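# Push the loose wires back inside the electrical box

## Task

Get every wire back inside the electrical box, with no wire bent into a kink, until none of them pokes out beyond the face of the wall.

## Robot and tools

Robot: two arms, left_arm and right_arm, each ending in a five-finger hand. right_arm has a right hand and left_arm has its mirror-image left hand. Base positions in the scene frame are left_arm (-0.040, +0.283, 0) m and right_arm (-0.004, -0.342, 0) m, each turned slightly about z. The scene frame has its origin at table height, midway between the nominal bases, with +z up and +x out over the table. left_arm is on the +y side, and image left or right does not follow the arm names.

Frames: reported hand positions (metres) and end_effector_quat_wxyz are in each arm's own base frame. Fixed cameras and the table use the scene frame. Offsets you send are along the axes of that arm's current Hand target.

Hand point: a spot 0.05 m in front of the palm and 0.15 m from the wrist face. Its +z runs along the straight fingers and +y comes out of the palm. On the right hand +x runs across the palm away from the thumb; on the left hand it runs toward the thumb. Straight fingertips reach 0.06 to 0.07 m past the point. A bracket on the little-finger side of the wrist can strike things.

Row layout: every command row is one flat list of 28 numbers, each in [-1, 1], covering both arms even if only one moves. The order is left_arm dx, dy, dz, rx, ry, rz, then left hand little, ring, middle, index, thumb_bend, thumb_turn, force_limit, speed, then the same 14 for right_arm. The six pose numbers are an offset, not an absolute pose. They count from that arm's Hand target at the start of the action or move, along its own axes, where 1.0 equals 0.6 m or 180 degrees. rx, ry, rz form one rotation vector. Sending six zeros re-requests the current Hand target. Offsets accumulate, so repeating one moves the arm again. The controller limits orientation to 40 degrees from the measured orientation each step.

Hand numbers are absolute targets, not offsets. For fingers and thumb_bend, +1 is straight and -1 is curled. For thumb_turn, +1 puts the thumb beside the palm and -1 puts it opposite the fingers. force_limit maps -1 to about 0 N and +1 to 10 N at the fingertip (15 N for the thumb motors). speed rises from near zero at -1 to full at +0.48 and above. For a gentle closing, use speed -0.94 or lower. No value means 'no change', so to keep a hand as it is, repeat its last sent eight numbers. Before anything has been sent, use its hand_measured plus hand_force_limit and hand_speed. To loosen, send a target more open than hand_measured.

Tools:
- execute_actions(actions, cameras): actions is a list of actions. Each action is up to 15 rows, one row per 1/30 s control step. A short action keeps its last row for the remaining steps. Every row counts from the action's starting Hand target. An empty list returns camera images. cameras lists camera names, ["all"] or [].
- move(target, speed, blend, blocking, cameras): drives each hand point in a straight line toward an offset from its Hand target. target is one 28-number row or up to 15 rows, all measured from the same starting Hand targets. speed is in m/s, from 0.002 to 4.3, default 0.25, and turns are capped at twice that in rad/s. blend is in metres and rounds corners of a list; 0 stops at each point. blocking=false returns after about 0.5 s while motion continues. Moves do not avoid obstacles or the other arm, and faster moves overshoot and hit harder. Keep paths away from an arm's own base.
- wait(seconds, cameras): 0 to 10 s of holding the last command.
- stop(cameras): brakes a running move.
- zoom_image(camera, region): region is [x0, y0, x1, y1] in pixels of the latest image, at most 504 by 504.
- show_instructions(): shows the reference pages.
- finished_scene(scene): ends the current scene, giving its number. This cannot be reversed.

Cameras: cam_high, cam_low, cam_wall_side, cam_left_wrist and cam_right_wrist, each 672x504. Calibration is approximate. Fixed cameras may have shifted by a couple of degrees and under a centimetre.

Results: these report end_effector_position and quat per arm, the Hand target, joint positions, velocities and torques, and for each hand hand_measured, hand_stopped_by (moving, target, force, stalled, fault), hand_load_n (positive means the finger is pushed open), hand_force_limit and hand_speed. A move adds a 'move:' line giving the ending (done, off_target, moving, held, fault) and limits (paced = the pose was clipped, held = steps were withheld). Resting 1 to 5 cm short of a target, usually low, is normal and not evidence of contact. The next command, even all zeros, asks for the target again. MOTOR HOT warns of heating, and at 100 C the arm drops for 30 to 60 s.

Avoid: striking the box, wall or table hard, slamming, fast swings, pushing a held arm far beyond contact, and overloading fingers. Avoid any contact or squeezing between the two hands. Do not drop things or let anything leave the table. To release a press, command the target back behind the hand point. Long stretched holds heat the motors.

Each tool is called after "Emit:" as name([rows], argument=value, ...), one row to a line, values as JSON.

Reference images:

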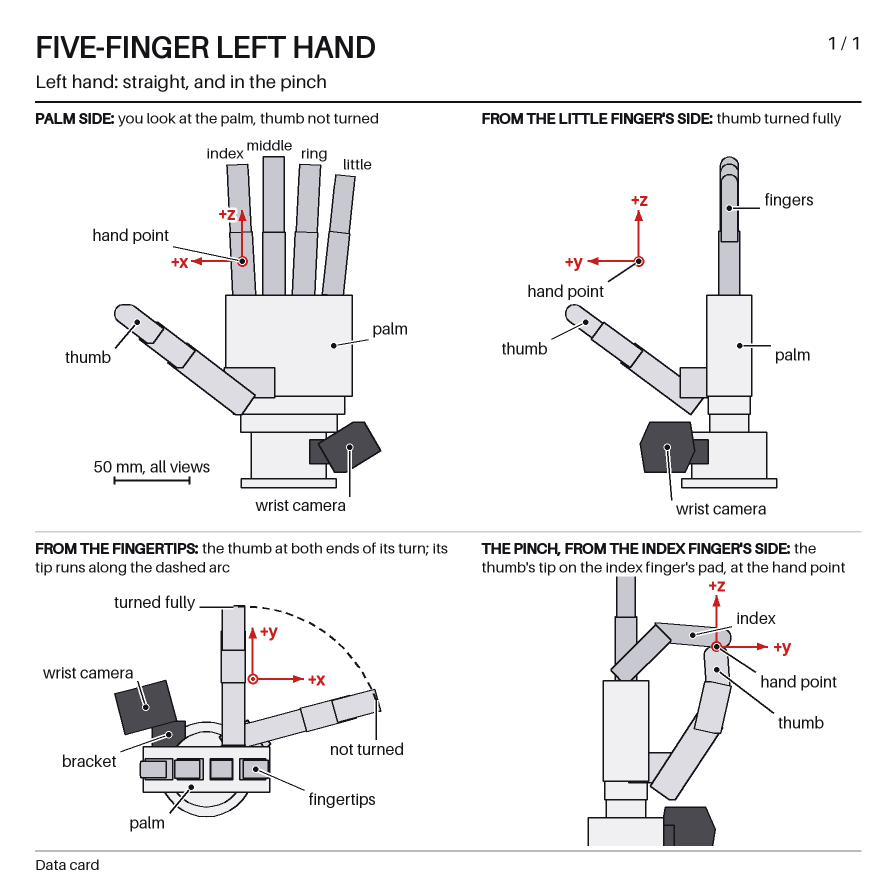

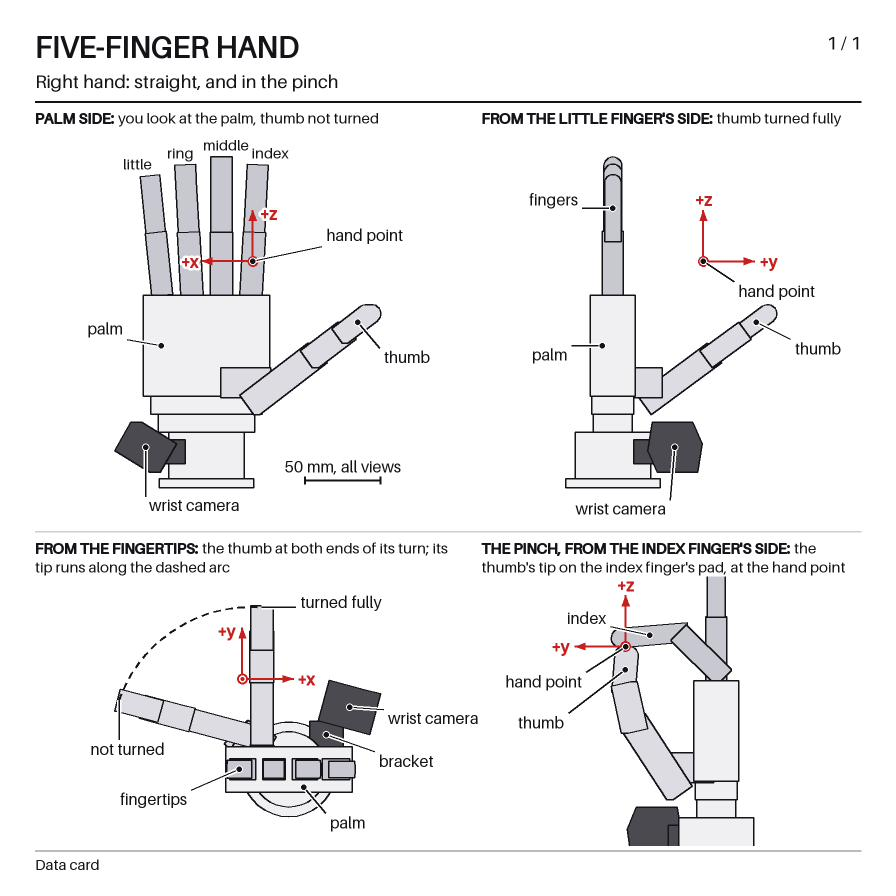

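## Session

Emit:
execute_actions(actions=[])

Emit:
zoom_image(camera="cam_high", region=[240, 110, 420, 240])

Emit:
zoom_image(camera="cam_wall_side", region=[100, 0, 450, 500])

Scene clock: 0.00 s.
left_arm: end_effector_position=(+0.3252, +0.1396, +0.3129) hand_measured=(+1.000, +1.000, +1.000, +1.000, +1.000, +1.000) hand_load_n=(+0.0, +0.0, +0.0, +0.0, +0.0, +0.0) hand_stopped_by=(target, target, target, target, target, target) hand_force_limit=0.00 hand_speed=-0.80 end_effector_quat_wxyz=(-0.326, +0.847, +0.045, +0.417) | right_arm: end_effector_position=(+0.2700, +0.4773, +0.1478) hand_measured=(+1.000, +1.000, +1.000, +1.000, +1.000, +1.000) hand_load_n=(+0.0, +0.0, +0.0, +0.0, +0.0, -0.5) hand_stopped_by=(target, target, target, target, target, target) hand_force_limit=0.00 hand_speed=-0.80 end_effector_quat_wxyz=(-0.559, +0.644, -0.434, +0.291)
Joint positions: left_arm=[0.478 0.526 0.685 -0.625 -0.213 -1.067] | right_arm=[1.223 1.4 0.678 0.448 0.707 0.293]
Joint velocities: within noise
Joint torques (N m): no reading
Heat: left arm: hottest elbow 23 °C; right arm: hottest elbow 28 °C.
Hand target: left_arm +0.3278, +0.1409, +0.3368; -0.333, +0.836, +0.047, +0.434 | right_arm +0.2732, +0.4860, +0.1649; -0.573, +0.632, -0.436, +0.288
camera_calibration:
cam_left_wrist: T_world_to_cam=[[-0.204082, 0.699629, 0.684741, -0.253415], [0.332986, -0.608144, 0.720611, -0.237733], [0.920582, 0.375073, -0.108855, -0.200432], [0, 0, 0, 1]] pos_world=[0.211958, 0.107897, 0.323018]
cam_right_wrist: T_world_to_cam=[[-0.143324, -0.187618, -0.971729, 0.271744], [-0.812626, 0.582739, 0.00734384, -0.0461474], [0.564886, 0.790705, -0.235984, -0.384042], [0, 0, 0, 1]] pos_world=[0.218387, 0.38154, 0.173773]

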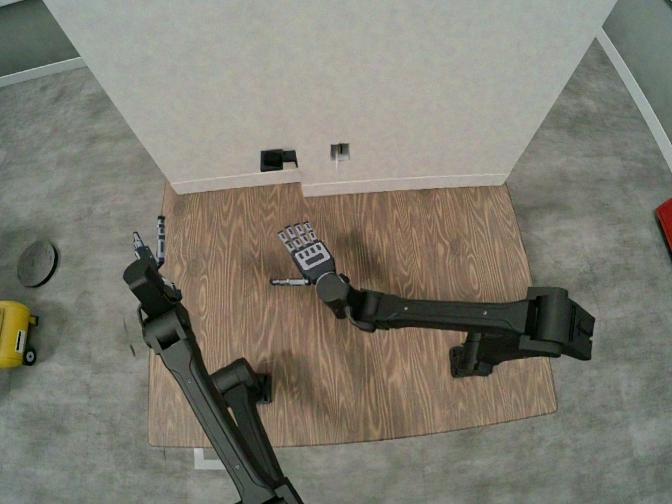

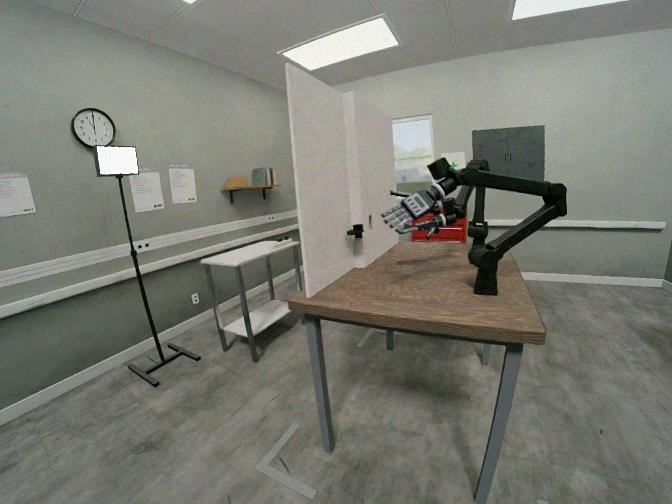

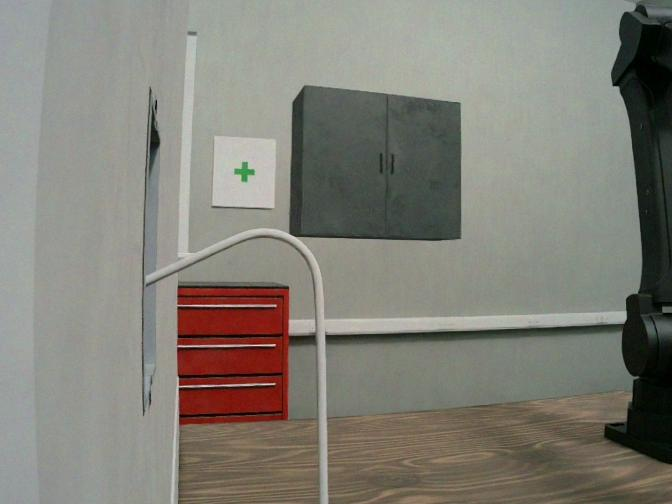

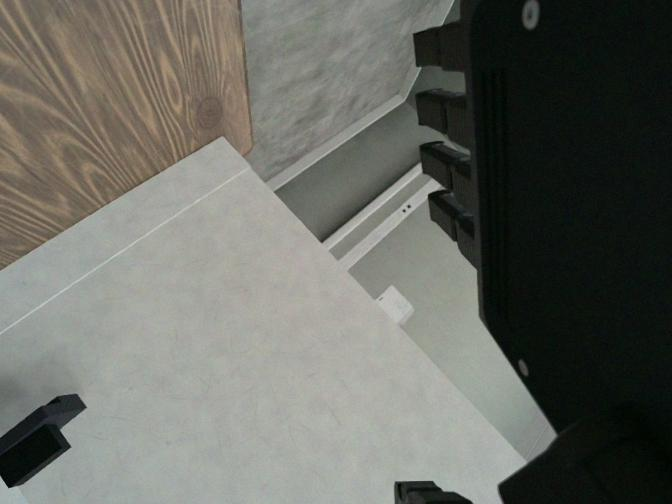

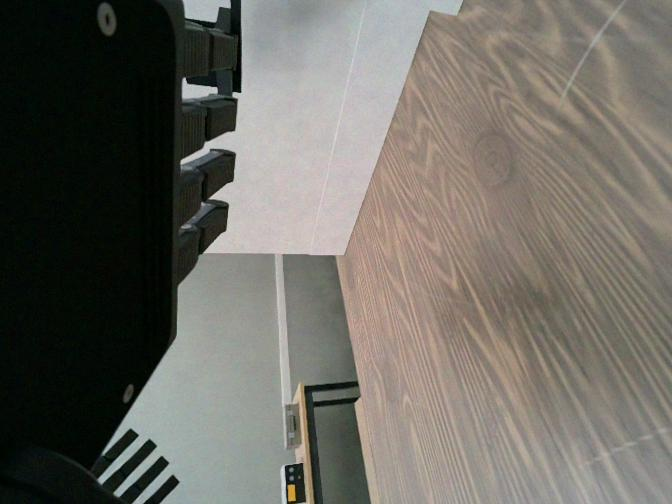

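Scaled by 2.800 from the camera's 672x504 image, which has a finer 960x720 frame.

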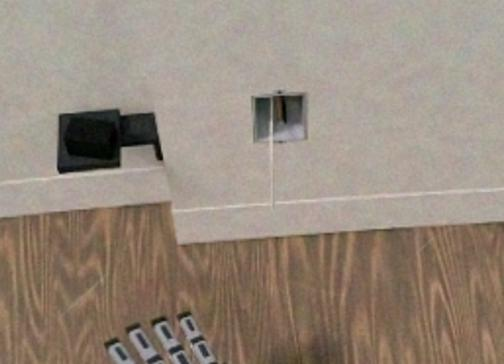

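Scaled by 1.008 from the camera's 672x504 image, which has a finer 960x720 frame.

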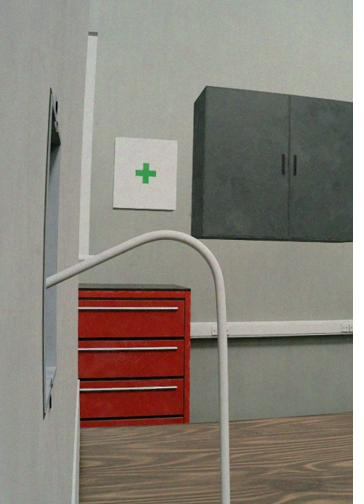

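Emit:
move([
  [0,0,0,0,0,0,1,1,1,1,1,1,0,-0.8,0.8685,-0.1338,-0.4398,0.0527,0.3793,0.0696,1,1,1,1,1,1,0,-0.8],
  [0.099,0.6758,-0.3207,-0.1684,0.1852,-0.1357,1,1,1,1,1,1,0,-0.8,0.8685,-0.1338,-0.4398,0.0527,0.3793,0.0696,1,1,1,1,1,1,0,-0.8],
  [0.1413,0.7638,-0.2082,-0.1684,0.1852,-0.1357,1,1,1,1,1,1,0,-0.8,0.8685,-0.1338,-0.4398,0.0527,0.3793,0.0696,1,1,1,1,1,1,0,-0.8],
], speed=0.35, blend=[0.03,0.02,0], cameras=["all"])

Emit:
zoom_image(camera="cam_left_wrist", region=[230, 130, 450, 350])

Emit:
zoom_image(camera="cam_high", region=[310, 130, 380, 220])

Scene clock: 43.70 s.
left_arm: end_effector_position=(+0.4501, -0.3001, +0.1983) hand_measured=(+1.000, +1.000, +1.000, +1.000, +1.000, +1.000) hand_load_n=(+0.0, +0.0, +0.0, +0.0, +0.0, +0.0) hand_stopped_by=(target, target, target, target, target, target) hand_force_limit=0.00 hand_speed=-0.80 end_effector_quat_wxyz=(-0.017, +0.719, +0.000, +0.694) | right_arm: end_effector_position=(+0.2965, -0.0955, +0.2082) hand_measured=(+1.000, +1.000, +1.000, +1.000, +1.000, +1.000) hand_load_n=(+0.0, +0.0, +0.0, +0.0, +0.0, -0.5) hand_stopped_by=(target, target, target, target, target, target) hand_force_limit=0.00 hand_speed=-0.80 end_effector_quat_wxyz=(+0.301, -0.275, +0.723, -0.558)
Joint positions: left_arm=[-0.765 1.561 0.516 0.995 -0.79 -1.582] | right_arm=[-0.05 0.31 0.332 -0.27 0.648 0.284]
Joint torques (N m): left_arm=[0.21 -6.36 9.52 2.82 0.15 0.03] | right_arm=[-0.67 3.49 9.02 1.7 -0.04 -0.06]
Heat: left arm: hottest elbow 30 °C; right arm: hottest elbow 31 °C.
Hand target: left_arm +0.4618, -0.3061, +0.2147; -0.010, +0.707, +0.010, +0.707 | right_arm +0.3004, -0.1003, +0.2200; +0.304, -0.267, +0.720, -0.564
Off the commanded pose: left_arm 0.021 m, 2 deg | right_arm 0.013 m, 1 deg.
move: off_target (left_arm, right_arm)
camera_calibration:
cam_left_wrist: T_world_to_cam=[[-0.042323, 0.964952, 0.258991, 0.249464], [-0.4124, -0.252982, 0.875172, -0.052751], [0.910019, -0.0697679, 0.408653, -0.39426], [0, 0, 0, 1]] pos_world=[0.347588, -0.281573, 0.142673]
cam_right_wrist: T_world_to_cam=[[-0.206788, 0.0763275, -0.975404, 0.27161], [0.261548, 0.964982, 0.0200629, 0.0240559], [0.942778, -0.250967, -0.21951, -0.146782], [0, 0, 0, 1]] pos_world=[0.188257, -0.0807821, 0.232227]

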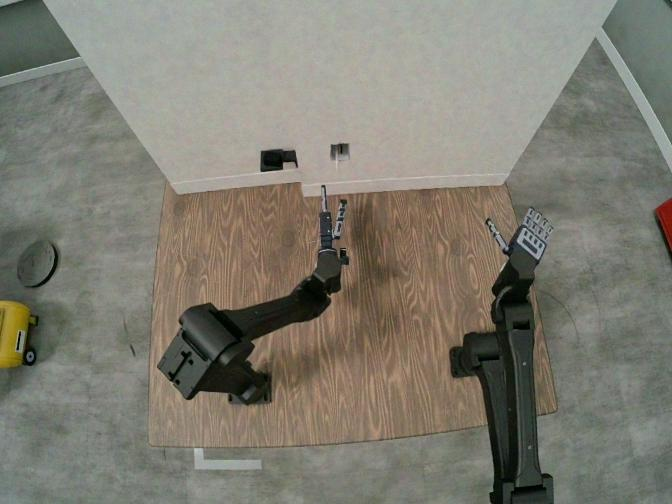

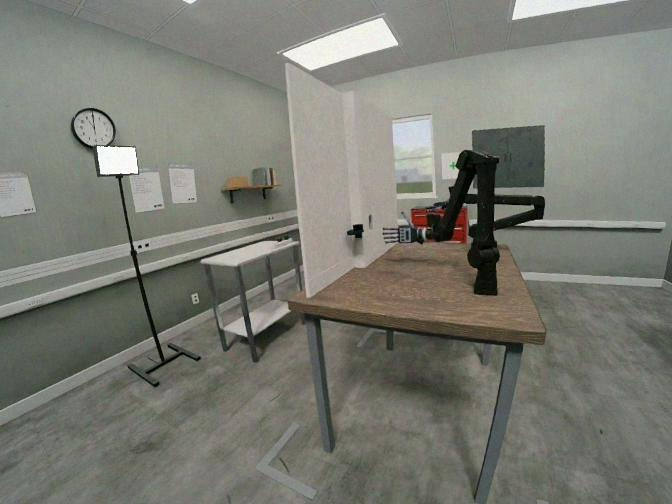

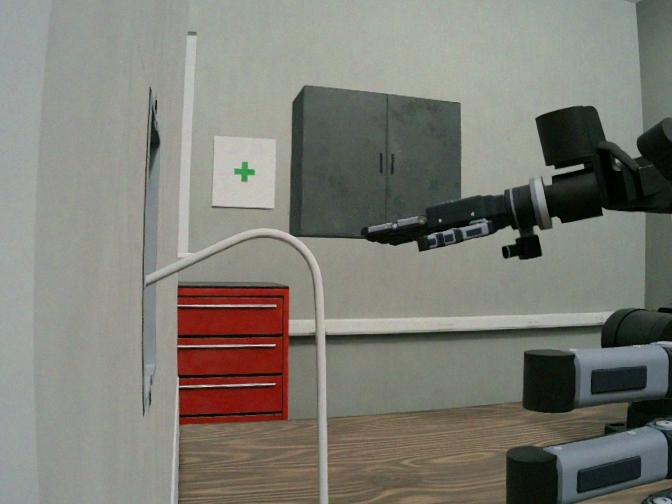

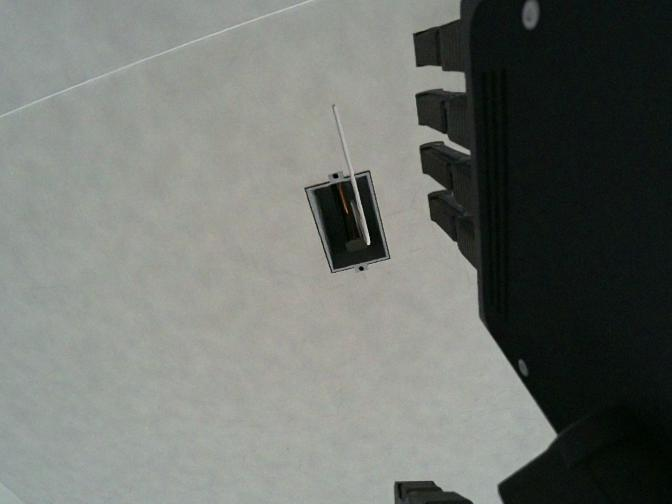

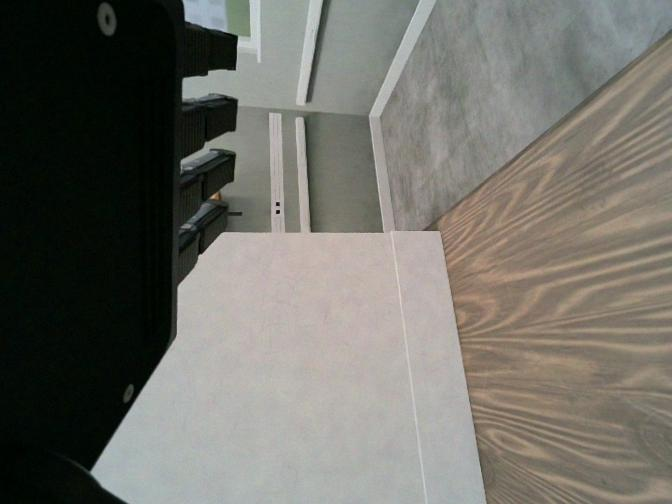

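Scaled by 2.291 from the camera's 672x504 image, which has a finer 960x720 frame.

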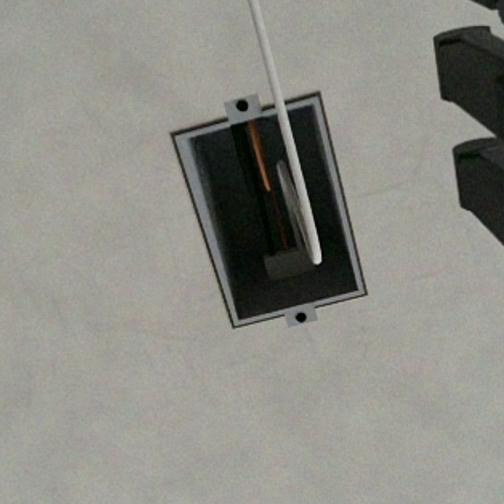

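Scaled by 5.600 from the camera's 672x504 image, which has a finer 960x720 frame.

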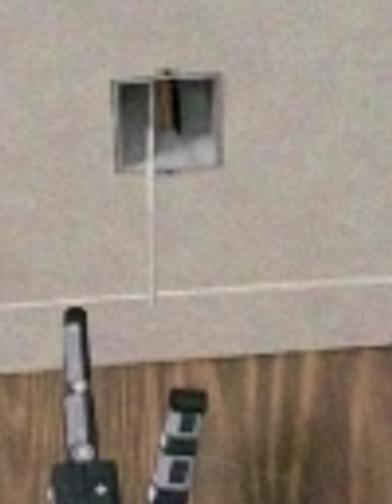

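Emit:
move([
  [0.05,-0.0056,-0.2,0,0,0,1,1,1,1,1,1,0,-0.8,0,0,0,0,0,0,1,1,1,1,1,1,0,-0.8],
  [0.1333,-0.558,-0.268,0,0,0,1,1,1,1,1,1,0,-0.8,0,0,0,0,0,0,1,1,1,1,1,1,0,-0.8],
  [0.1333,-0.558,-0.268,0,0,0,1,1,1,1,1,1,0,-0.8,-0.5825,0.1532,-0.297,-0.1574,-0.2148,0.4096,1,1,1,1,1,1,0,-0.8],
], speed=0.4, blend=[0.03,0.03,0], cameras=["all"])

Emit:
zoom_image(camera="cam_right_wrist", region=[200, 100, 450, 350])

Scene clock: 126.60 s.
left_arm: end_effector_position=(+0.3128, -0.1481, +0.2399) hand_measured=(+1.000, +1.000, +1.000, +1.000, +1.000, +1.000) hand_load_n=(+0.0, +0.0, +0.0, +0.0, +0.0, +0.0) hand_stopped_by=(target, target, target, target, target, target) hand_force_limit=0.00 hand_speed=-0.80 end_effector_quat_wxyz=(-0.022, +0.683, +0.029, +0.730) | right_arm: end_effector_position=(+0.2965, -0.0955, +0.2082) hand_measured=(+1.000, +1.000, +1.000, +1.000, +1.000, +1.000) hand_load_n=(+0.0, +0.0, +0.0, +0.0, +0.0, +0.0) hand_stopped_by=(target, target, target, target, target, target) hand_force_limit=0.00 hand_speed=-0.80 end_effector_quat_wxyz=(+0.301, -0.275, +0.723, -0.558)
Joint positions: left_arm=[-0.716 0.764 0.041 0.816 -0.787 -1.517] | right_arm=[-0.05 0.31 0.332 -0.27 0.648 0.284]
Joint torques (N m): left_arm=[-1.03 2.37 11.51 2.37 -0.08 -0.13] | right_arm=[-0.79 3.37 9.02 1.72 -0.05 -0.06]
Heat: left arm: hottest elbow 29 °C; right arm: hottest elbow 34 °C.
Hand target: left_arm +0.3179, -0.1538, +0.2603; -0.010, +0.671, +0.041, +0.740 (not the last commanded pose) | right_arm +0.3004, -0.1003, +0.2200; +0.304, -0.267, +0.720, -0.564 (not the last commanded pose)
Off the commanded pose: left_arm 0.182 m, 5 deg | right_arm 0.399 m, 88 deg.
move: held (left_arm; a check stopped the path), off_target (right_arm; braked when a check withheld steps of left_arm); path passed 1 of 3 targets; limits=held
pose unreachable (left arm): on one or more control steps of this call, first in action 0 (counted from 0), this arm could not follow its commanded pose, so it was not sent that pose on those steps. It may still have moved: this result reports where it is.
cause: moving toward the commanded pose would bring two parts of the arm too close to each other (joints 2 (shoulder) and 3 (elbow) lie between them).
camera_calibration:
cam_left_wrist: T_world_to_cam=[[-0.113274, 0.968756, 0.220636, 0.118217], [-0.488006, -0.247681, 0.836961, -0.0736752], [0.865459, -0.0128656, 0.500815, -0.27545], [0, 0, 0, 1]] pos_world=[0.215828, -0.136315, 0.17353]
cam_right_wrist: T_world_to_cam=[[-0.206788, 0.0763275, -0.975404, 0.27161], [0.261548, 0.964982, 0.0200629, 0.0240559], [0.942778, -0.250967, -0.21951, -0.146782], [0, 0, 0, 1]] pos_world=[0.188257, -0.0807821, 0.232227]

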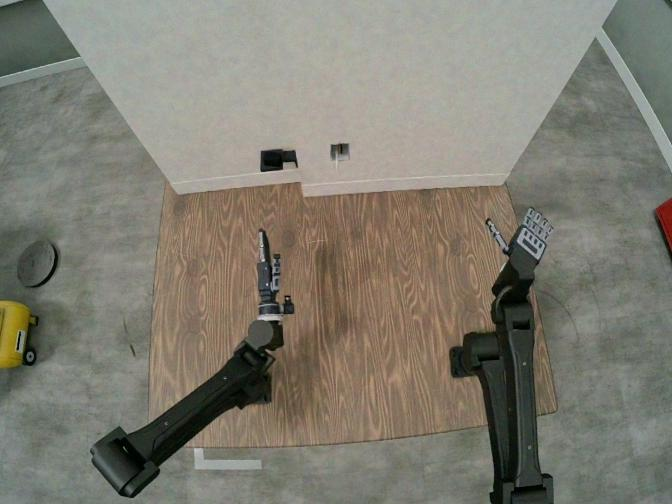

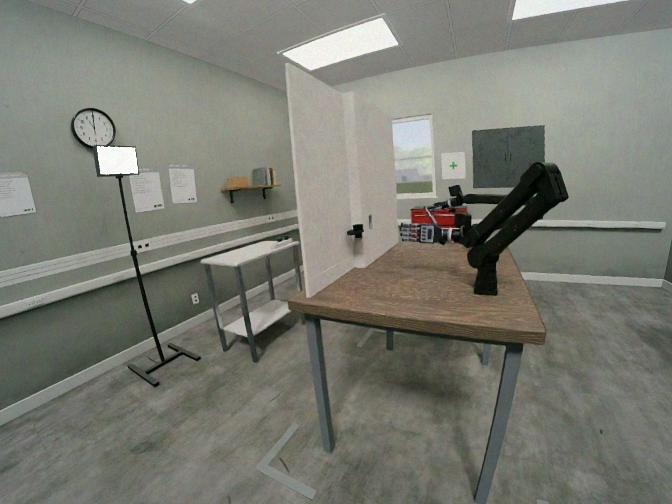

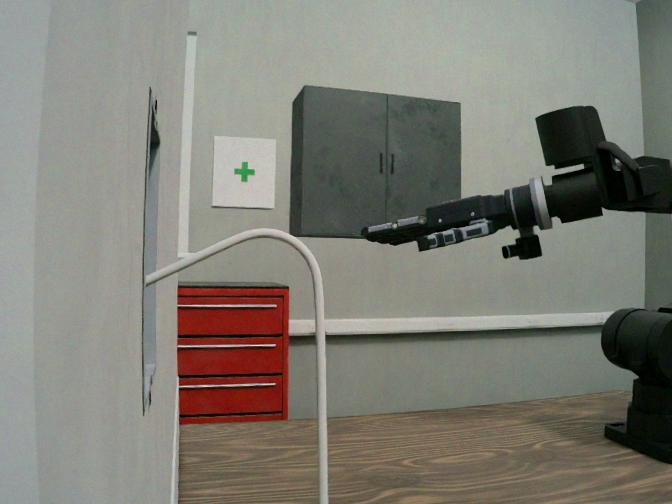

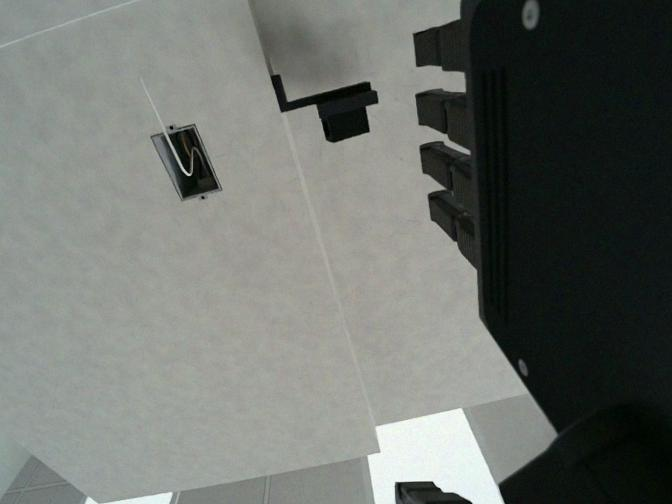

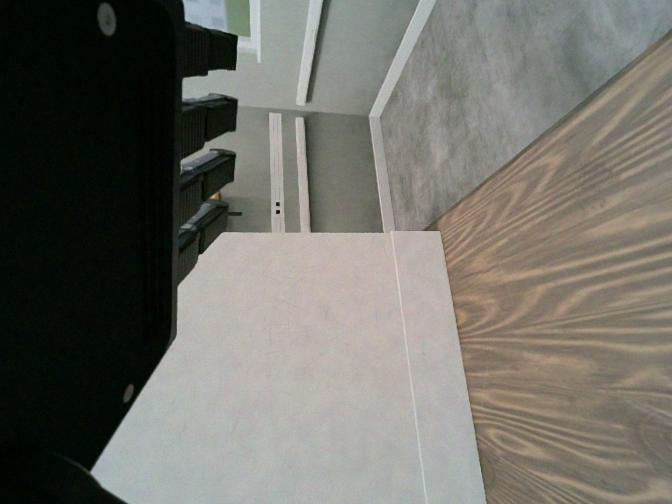

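Scaled by 2.016 from the camera's 672x504 image, which has a finer 960x720 frame.

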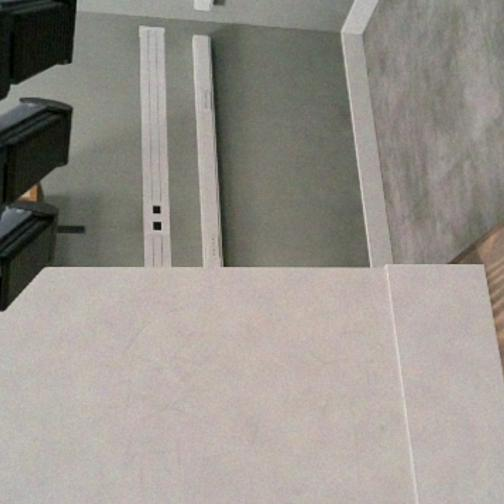

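Emit:
move([
  [0.1095,-0.1575,0.1597,0.0768,-0.1039,0.081,1,1,1,1,1,1,0,-0.8,0,0,0,0,0,0,1,1,1,1,1,1,0,-0.8],
  [0.1447,-0.4818,0.065,0.1535,-0.2078,0.162,1,1,1,1,1,1,0,-0.8,-0.5825,0.1532,-0.297,-0.1574,-0.2148,0.4096,1,1,1,1,1,1,0,-0.8],
], speed=0.4, blend=[0.03,0], cameras=["all"])

Emit:
zoom_image(camera="cam_right_wrist", region=[200, 100, 450, 350])

Scene clock: 146.47 s.
left_arm: end_effector_position=(+0.3238, +0.1362, +0.3025) hand_measured=(+1.000, +1.000, +1.000, +1.000, +1.000, +1.000) hand_load_n=(+0.0, +0.0, +0.5, +0.0, +0.0, +0.0) hand_stopped_by=(target, target, target, target, target, target) hand_force_limit=0.00 hand_speed=-0.80 end_effector_quat_wxyz=(-0.323, +0.848, +0.047, +0.418) | right_arm: end_effector_position=(+0.3933, +0.2762, +0.1939) hand_measured=(+1.000, +1.000, +1.000, +1.000, +1.000, +1.000) hand_load_n=(+0.0, +0.0, +0.0, +0.0, +0.0, +0.0) hand_stopped_by=(target, target, target, target, target, target) hand_force_limit=0.00 hand_speed=-0.80 end_effector_quat_wxyz=(+0.695, -0.019, +0.718, +0.003)
Joint positions: left_arm=[0.467 0.511 0.654 -0.612 -0.22 -1.079] | right_arm=[0.81 1.446 0.347 1.053 0.779 1.581]
Joint torques (N m): left_arm=[0.15 2.49 16.25 1.65 0.11 0.03] | right_arm=[1.38 -6.3 6.89 1.8 0.16 -0.02]
Heat: left arm: hottest elbow 32 °C; right arm: hottest elbow 35 °C.
Hand target: left_arm +0.3278, +0.1408, +0.3367; -0.333, +0.836, +0.047, +0.434 | right_arm +0.3998, +0.2901, +0.2095; +0.707, -0.014, +0.707, +0.013
Off the commanded pose: left_arm 0.035 m, 2 deg | right_arm 0.022 m, 2 deg.
move: off_target (left_arm, right_arm)
camera_calibration:
cam_left_wrist: T_world_to_cam=[[-0.2068, 0.703684, 0.679752, -0.242371], [0.331382, -0.603327, 0.725384, -0.233432], [0.920554, 0.375267, -0.10842, -0.199031], [0, 0, 0, 1]] pos_world=[0.210451, 0.104407, 0.312501]
cam_right_wrist: T_world_to_cam=[[-0.0481559, 0.972094, -0.229597, -0.205093], [-0.405076, 0.191106, 0.894087, -0.0530649], [0.913014, 0.13606, 0.384569, -0.360233], [0, 0, 0, 1]] pos_world=[0.297526, 0.258524, 0.13889]

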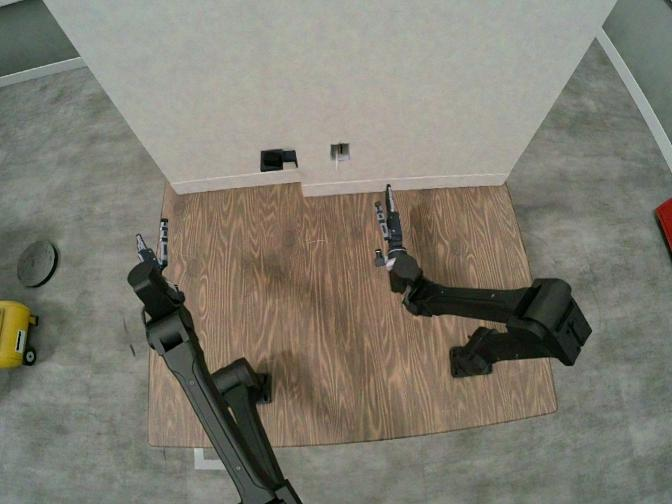

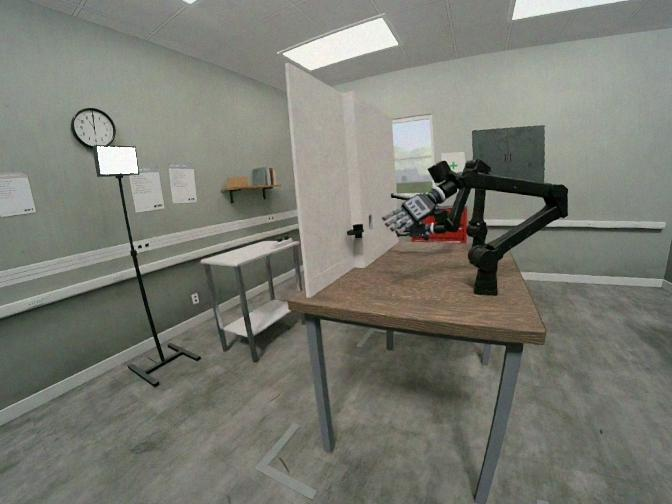

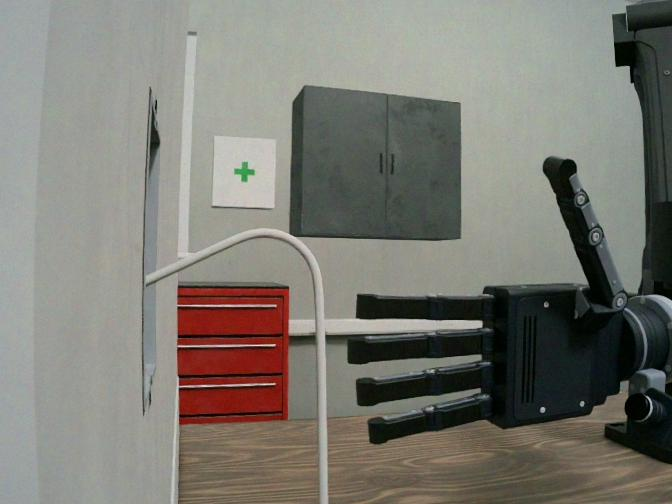

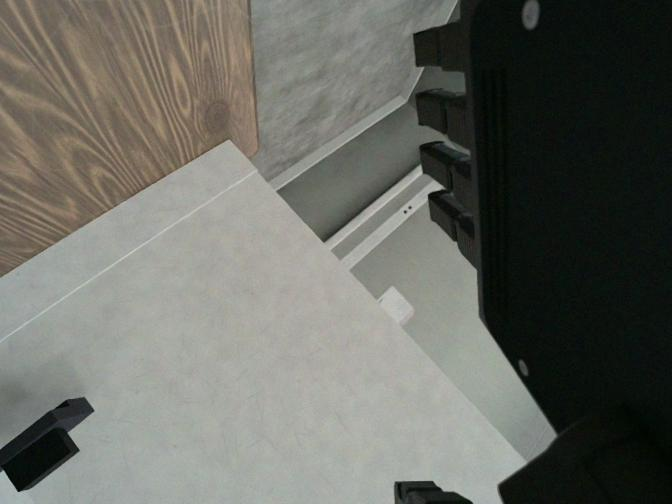

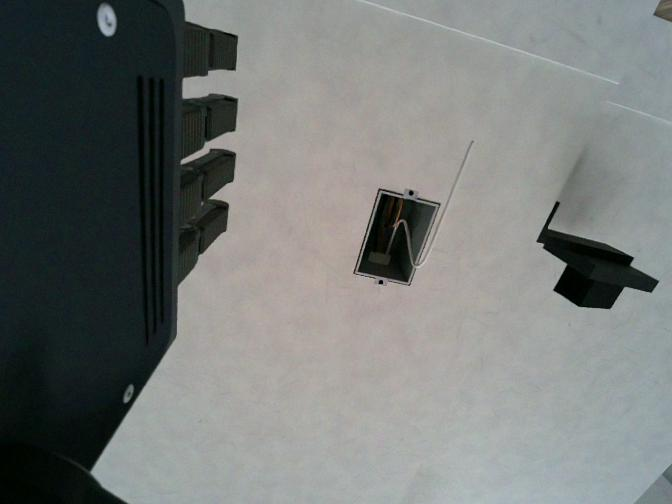

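Scaled by 2.016 from the camera's 672x504 image, which has a finer 960x720 frame.

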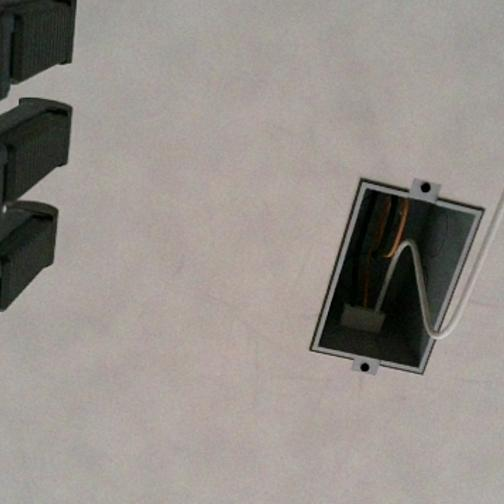

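Emit:
move([
  [0,0,0,0,0,0,1,1,1,1,1,1,0,-0.8,0.05,-0.0079,0.2083,0,0,0,-1,-1,-0.15,-0.15,1,-1,0,0.2],
], speed=0.2, cameras=["cam_wall_side","cam_high","cam_right_wrist"])

Emit:
zoom_image(camera="cam_high", region=[310, 130, 400, 230])

Scene clock: 170.20 s.
left_arm: end_effector_position=(+0.3238, +0.1362, +0.3025) hand_measured=(+1.000, +1.000, +1.000, +1.000, +1.000, +1.000) hand_load_n=(+0.0, +0.0, +0.0, +0.0, +0.0, -0.5) hand_stopped_by=(target, target, target, target, target, target) hand_force_limit=0.00 hand_speed=-0.80 end_effector_quat_wxyz=(-0.323, +0.848, +0.047, +0.418) | right_arm: end_effector_position=(+0.5109, +0.2874, +0.1657) hand_measured=(-1.000, -1.000, -0.150, -0.150, +1.000, -1.000) hand_load_n=(+0.5, +0.0, +0.0, +0.0, -0.5, -0.5) hand_stopped_by=(target, target, target, target, target, target) hand_force_limit=0.00 hand_speed=0.20 end_effector_quat_wxyz=(+0.694, -0.021, +0.719, +0.011)
Joint positions: left_arm=[0.467 0.511 0.654 -0.612 -0.22 -1.078] | right_arm=[0.601 1.738 0.6 1.096 0.556 1.579]
Joint torques (N m): left_arm=[0.21 2.43 16.24 1.63 0.11 0.02] | right_arm=[-0.44 -10.75 6.63 1.62 -0.16 -0.01]
Heat: left arm: hottest elbow 37 °C; right arm: hottest elbow 36 °C.
Hand target: left_arm +0.3278, +0.1407, +0.3366; -0.333, +0.836, +0.047, +0.434 | right_arm +0.5248, +0.2900, +0.1795; +0.707, -0.014, +0.707, +0.013
Off the commanded pose: left_arm 0.035 m, 2 deg | right_arm 0.020 m, 2 deg.
move: off_target (left_arm, right_arm)
camera_calibration:
cam_right_wrist: T_world_to_cam=[[-0.0628065, 0.973055, -0.221854, -0.210933], [-0.405173, 0.17829, 0.896687, 0.0208448], [0.91208, 0.146207, 0.383058, -0.460479], [0, 0, 0, 1]] pos_world=[0.415191, 0.268858, 0.110902]
Images, in order (width x height): cam_high 672x504, cam_wall_side 672x504, cam_right_wrist 672x504.

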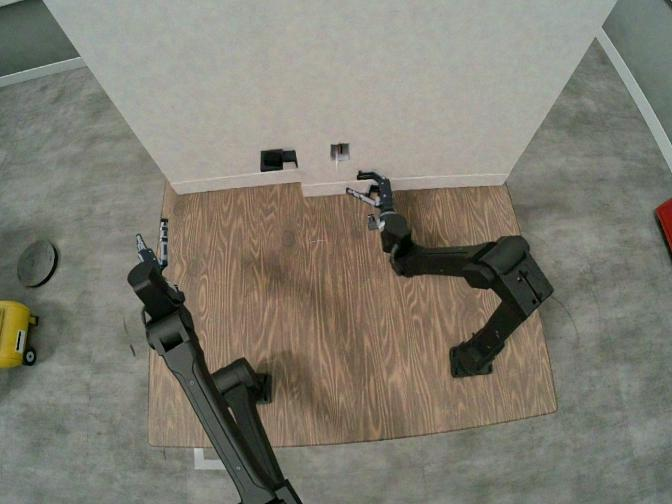

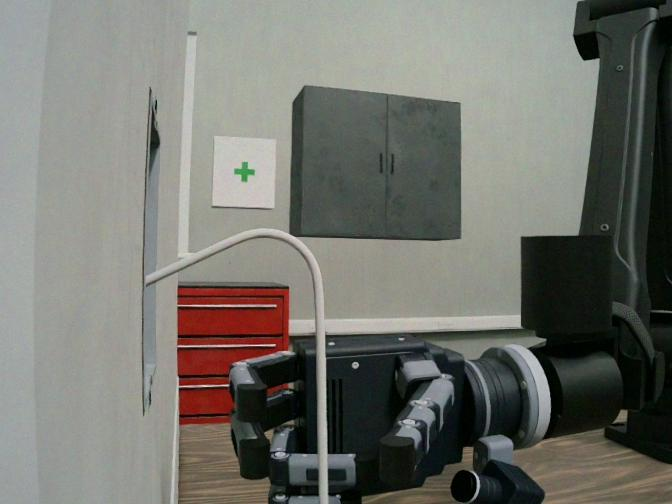

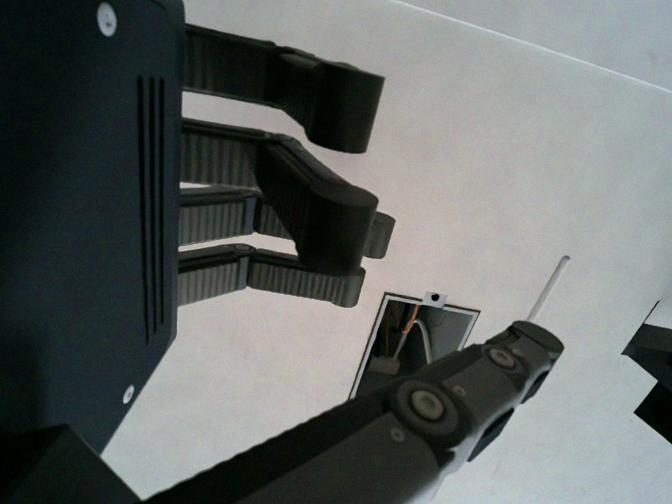

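Scaled by 5.040 from the camera's 672x504 image, which has a finer 960x720 frame.

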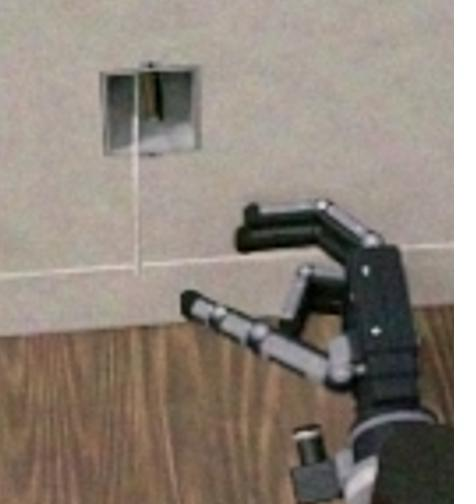

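Emit:
move([
  [0,0,0,0,0,0,1,1,1,1,1,1,0,-0.8,0,0.0833,0.013,0,0,0,-1,-1,-0.15,-0.15,1,-1,0,0.2],
], speed=0.1, cameras=["cam_wall_side","cam_high","cam_right_wrist"])

Emit:
zoom_image(camera="cam_high", region=[310, 130, 400, 230])

Emit:
zoom_image(camera="cam_right_wrist", region=[250, 150, 650, 504])

Scene clock: 180.53 s.
left_arm: end_effector_position=(+0.3238, +0.1362, +0.3025) hand_measured=(+1.000, +1.000, +1.000, +1.000, +1.000, +1.000) hand_load_n=(+0.0, +0.0, +0.0, +0.0, +0.0, +0.0) hand_stopped_by=(target, target, target, target, target, target) hand_force_limit=0.00 hand_speed=-0.80 end_effector_quat_wxyz=(-0.323, +0.848, +0.047, +0.418) | right_arm: end_effector_position=(+0.5226, +0.3273, +0.1704) hand_measured=(-1.000, -1.000, -0.150, -0.150, +1.000, -1.000) hand_load_n=(+0.0, +0.0, +0.0, +0.0, -0.5, +0.0) hand_stopped_by=(target, target, target, target, target, target) hand_force_limit=0.00 hand_speed=0.20 end_effector_quat_wxyz=(+0.700, -0.014, +0.714, +0.009)
Joint positions: left_arm=[0.467 0.511 0.654 -0.612 -0.22 -1.078] | right_arm=[0.669 1.792 0.697 1.07 0.636 1.579]
Joint torques (N m): left_arm=[0.21 2.49 16.27 1.63 0.11 0.02] | right_arm=[1.2 -12.04 7.13 0.7 0.17 0]
Heat: left arm: hottest elbow 38 °C; right arm: hottest elbow 35 °C.
Hand target: left_arm +0.3278, +0.1407, +0.3366; -0.333, +0.836, +0.047, +0.434 | right_arm +0.5307, +0.3403, +0.1796; +0.707, -0.014, +0.707, +0.013
Off the commanded pose: left_arm 0.035 m, 2 deg | right_arm 0.018 m, 1 deg.
move: off_target (left_arm, right_arm)
camera_calibration:
cam_right_wrist: T_world_to_cam=[[-0.0478357, 0.975558, -0.21447, -0.257852], [-0.417367, 0.175552, 0.89162, 0.022461], [0.907478, 0.132164, 0.398769, -0.474462], [0, 0, 0, 1]] pos_world=[0.427604, 0.310313, 0.113873]
Images, in order (width x height): cam_high 672x504, cam_wall_side 672x504, cam_right_wrist 672x504.

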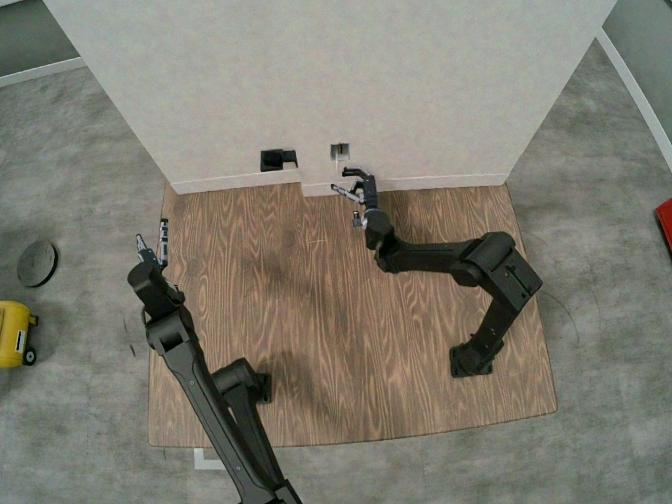

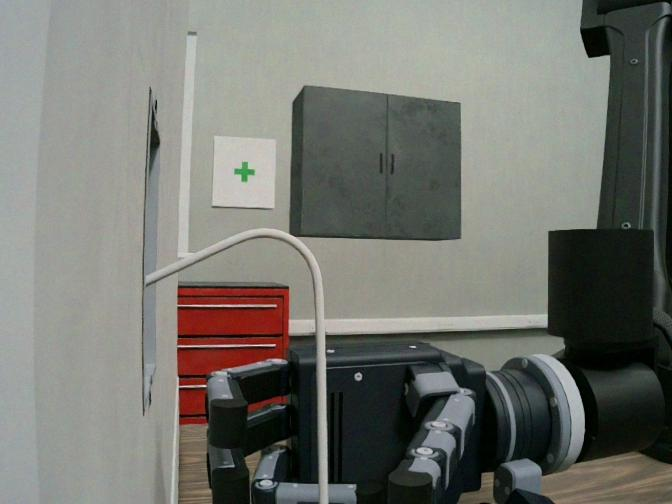

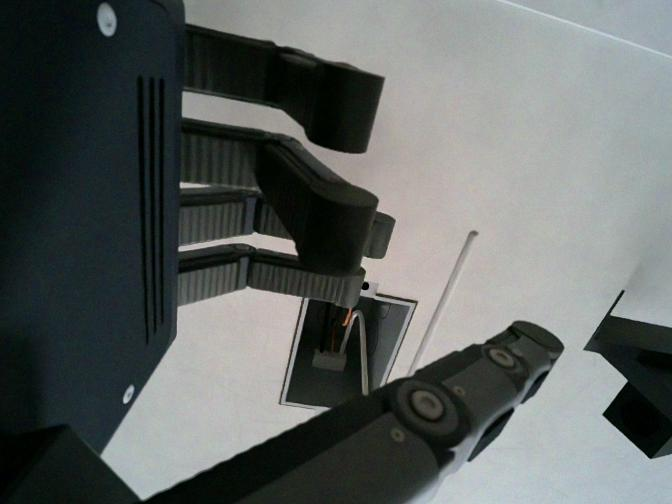

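Scaled by 5.040 from the camera's 672x504 image, which has a finer 960x720 frame.

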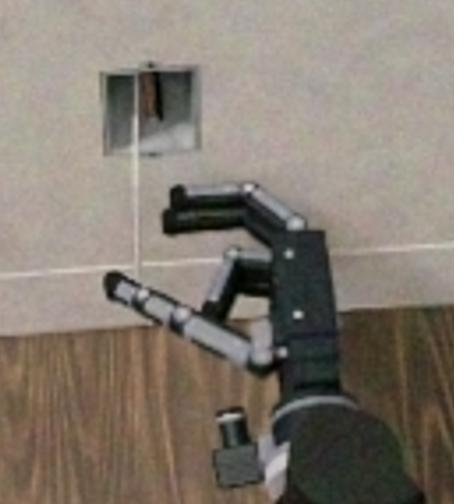

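Scaled by 1.260 from the camera's 672x504 image, which has a finer 960x720 frame.

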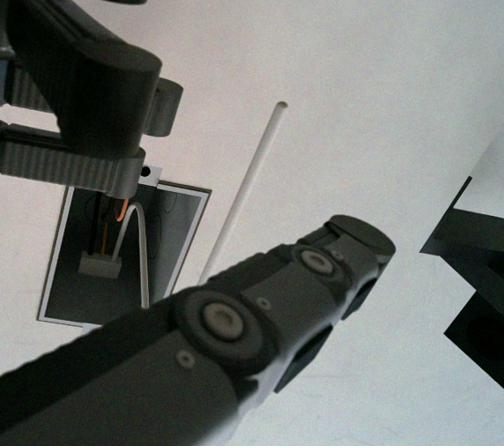

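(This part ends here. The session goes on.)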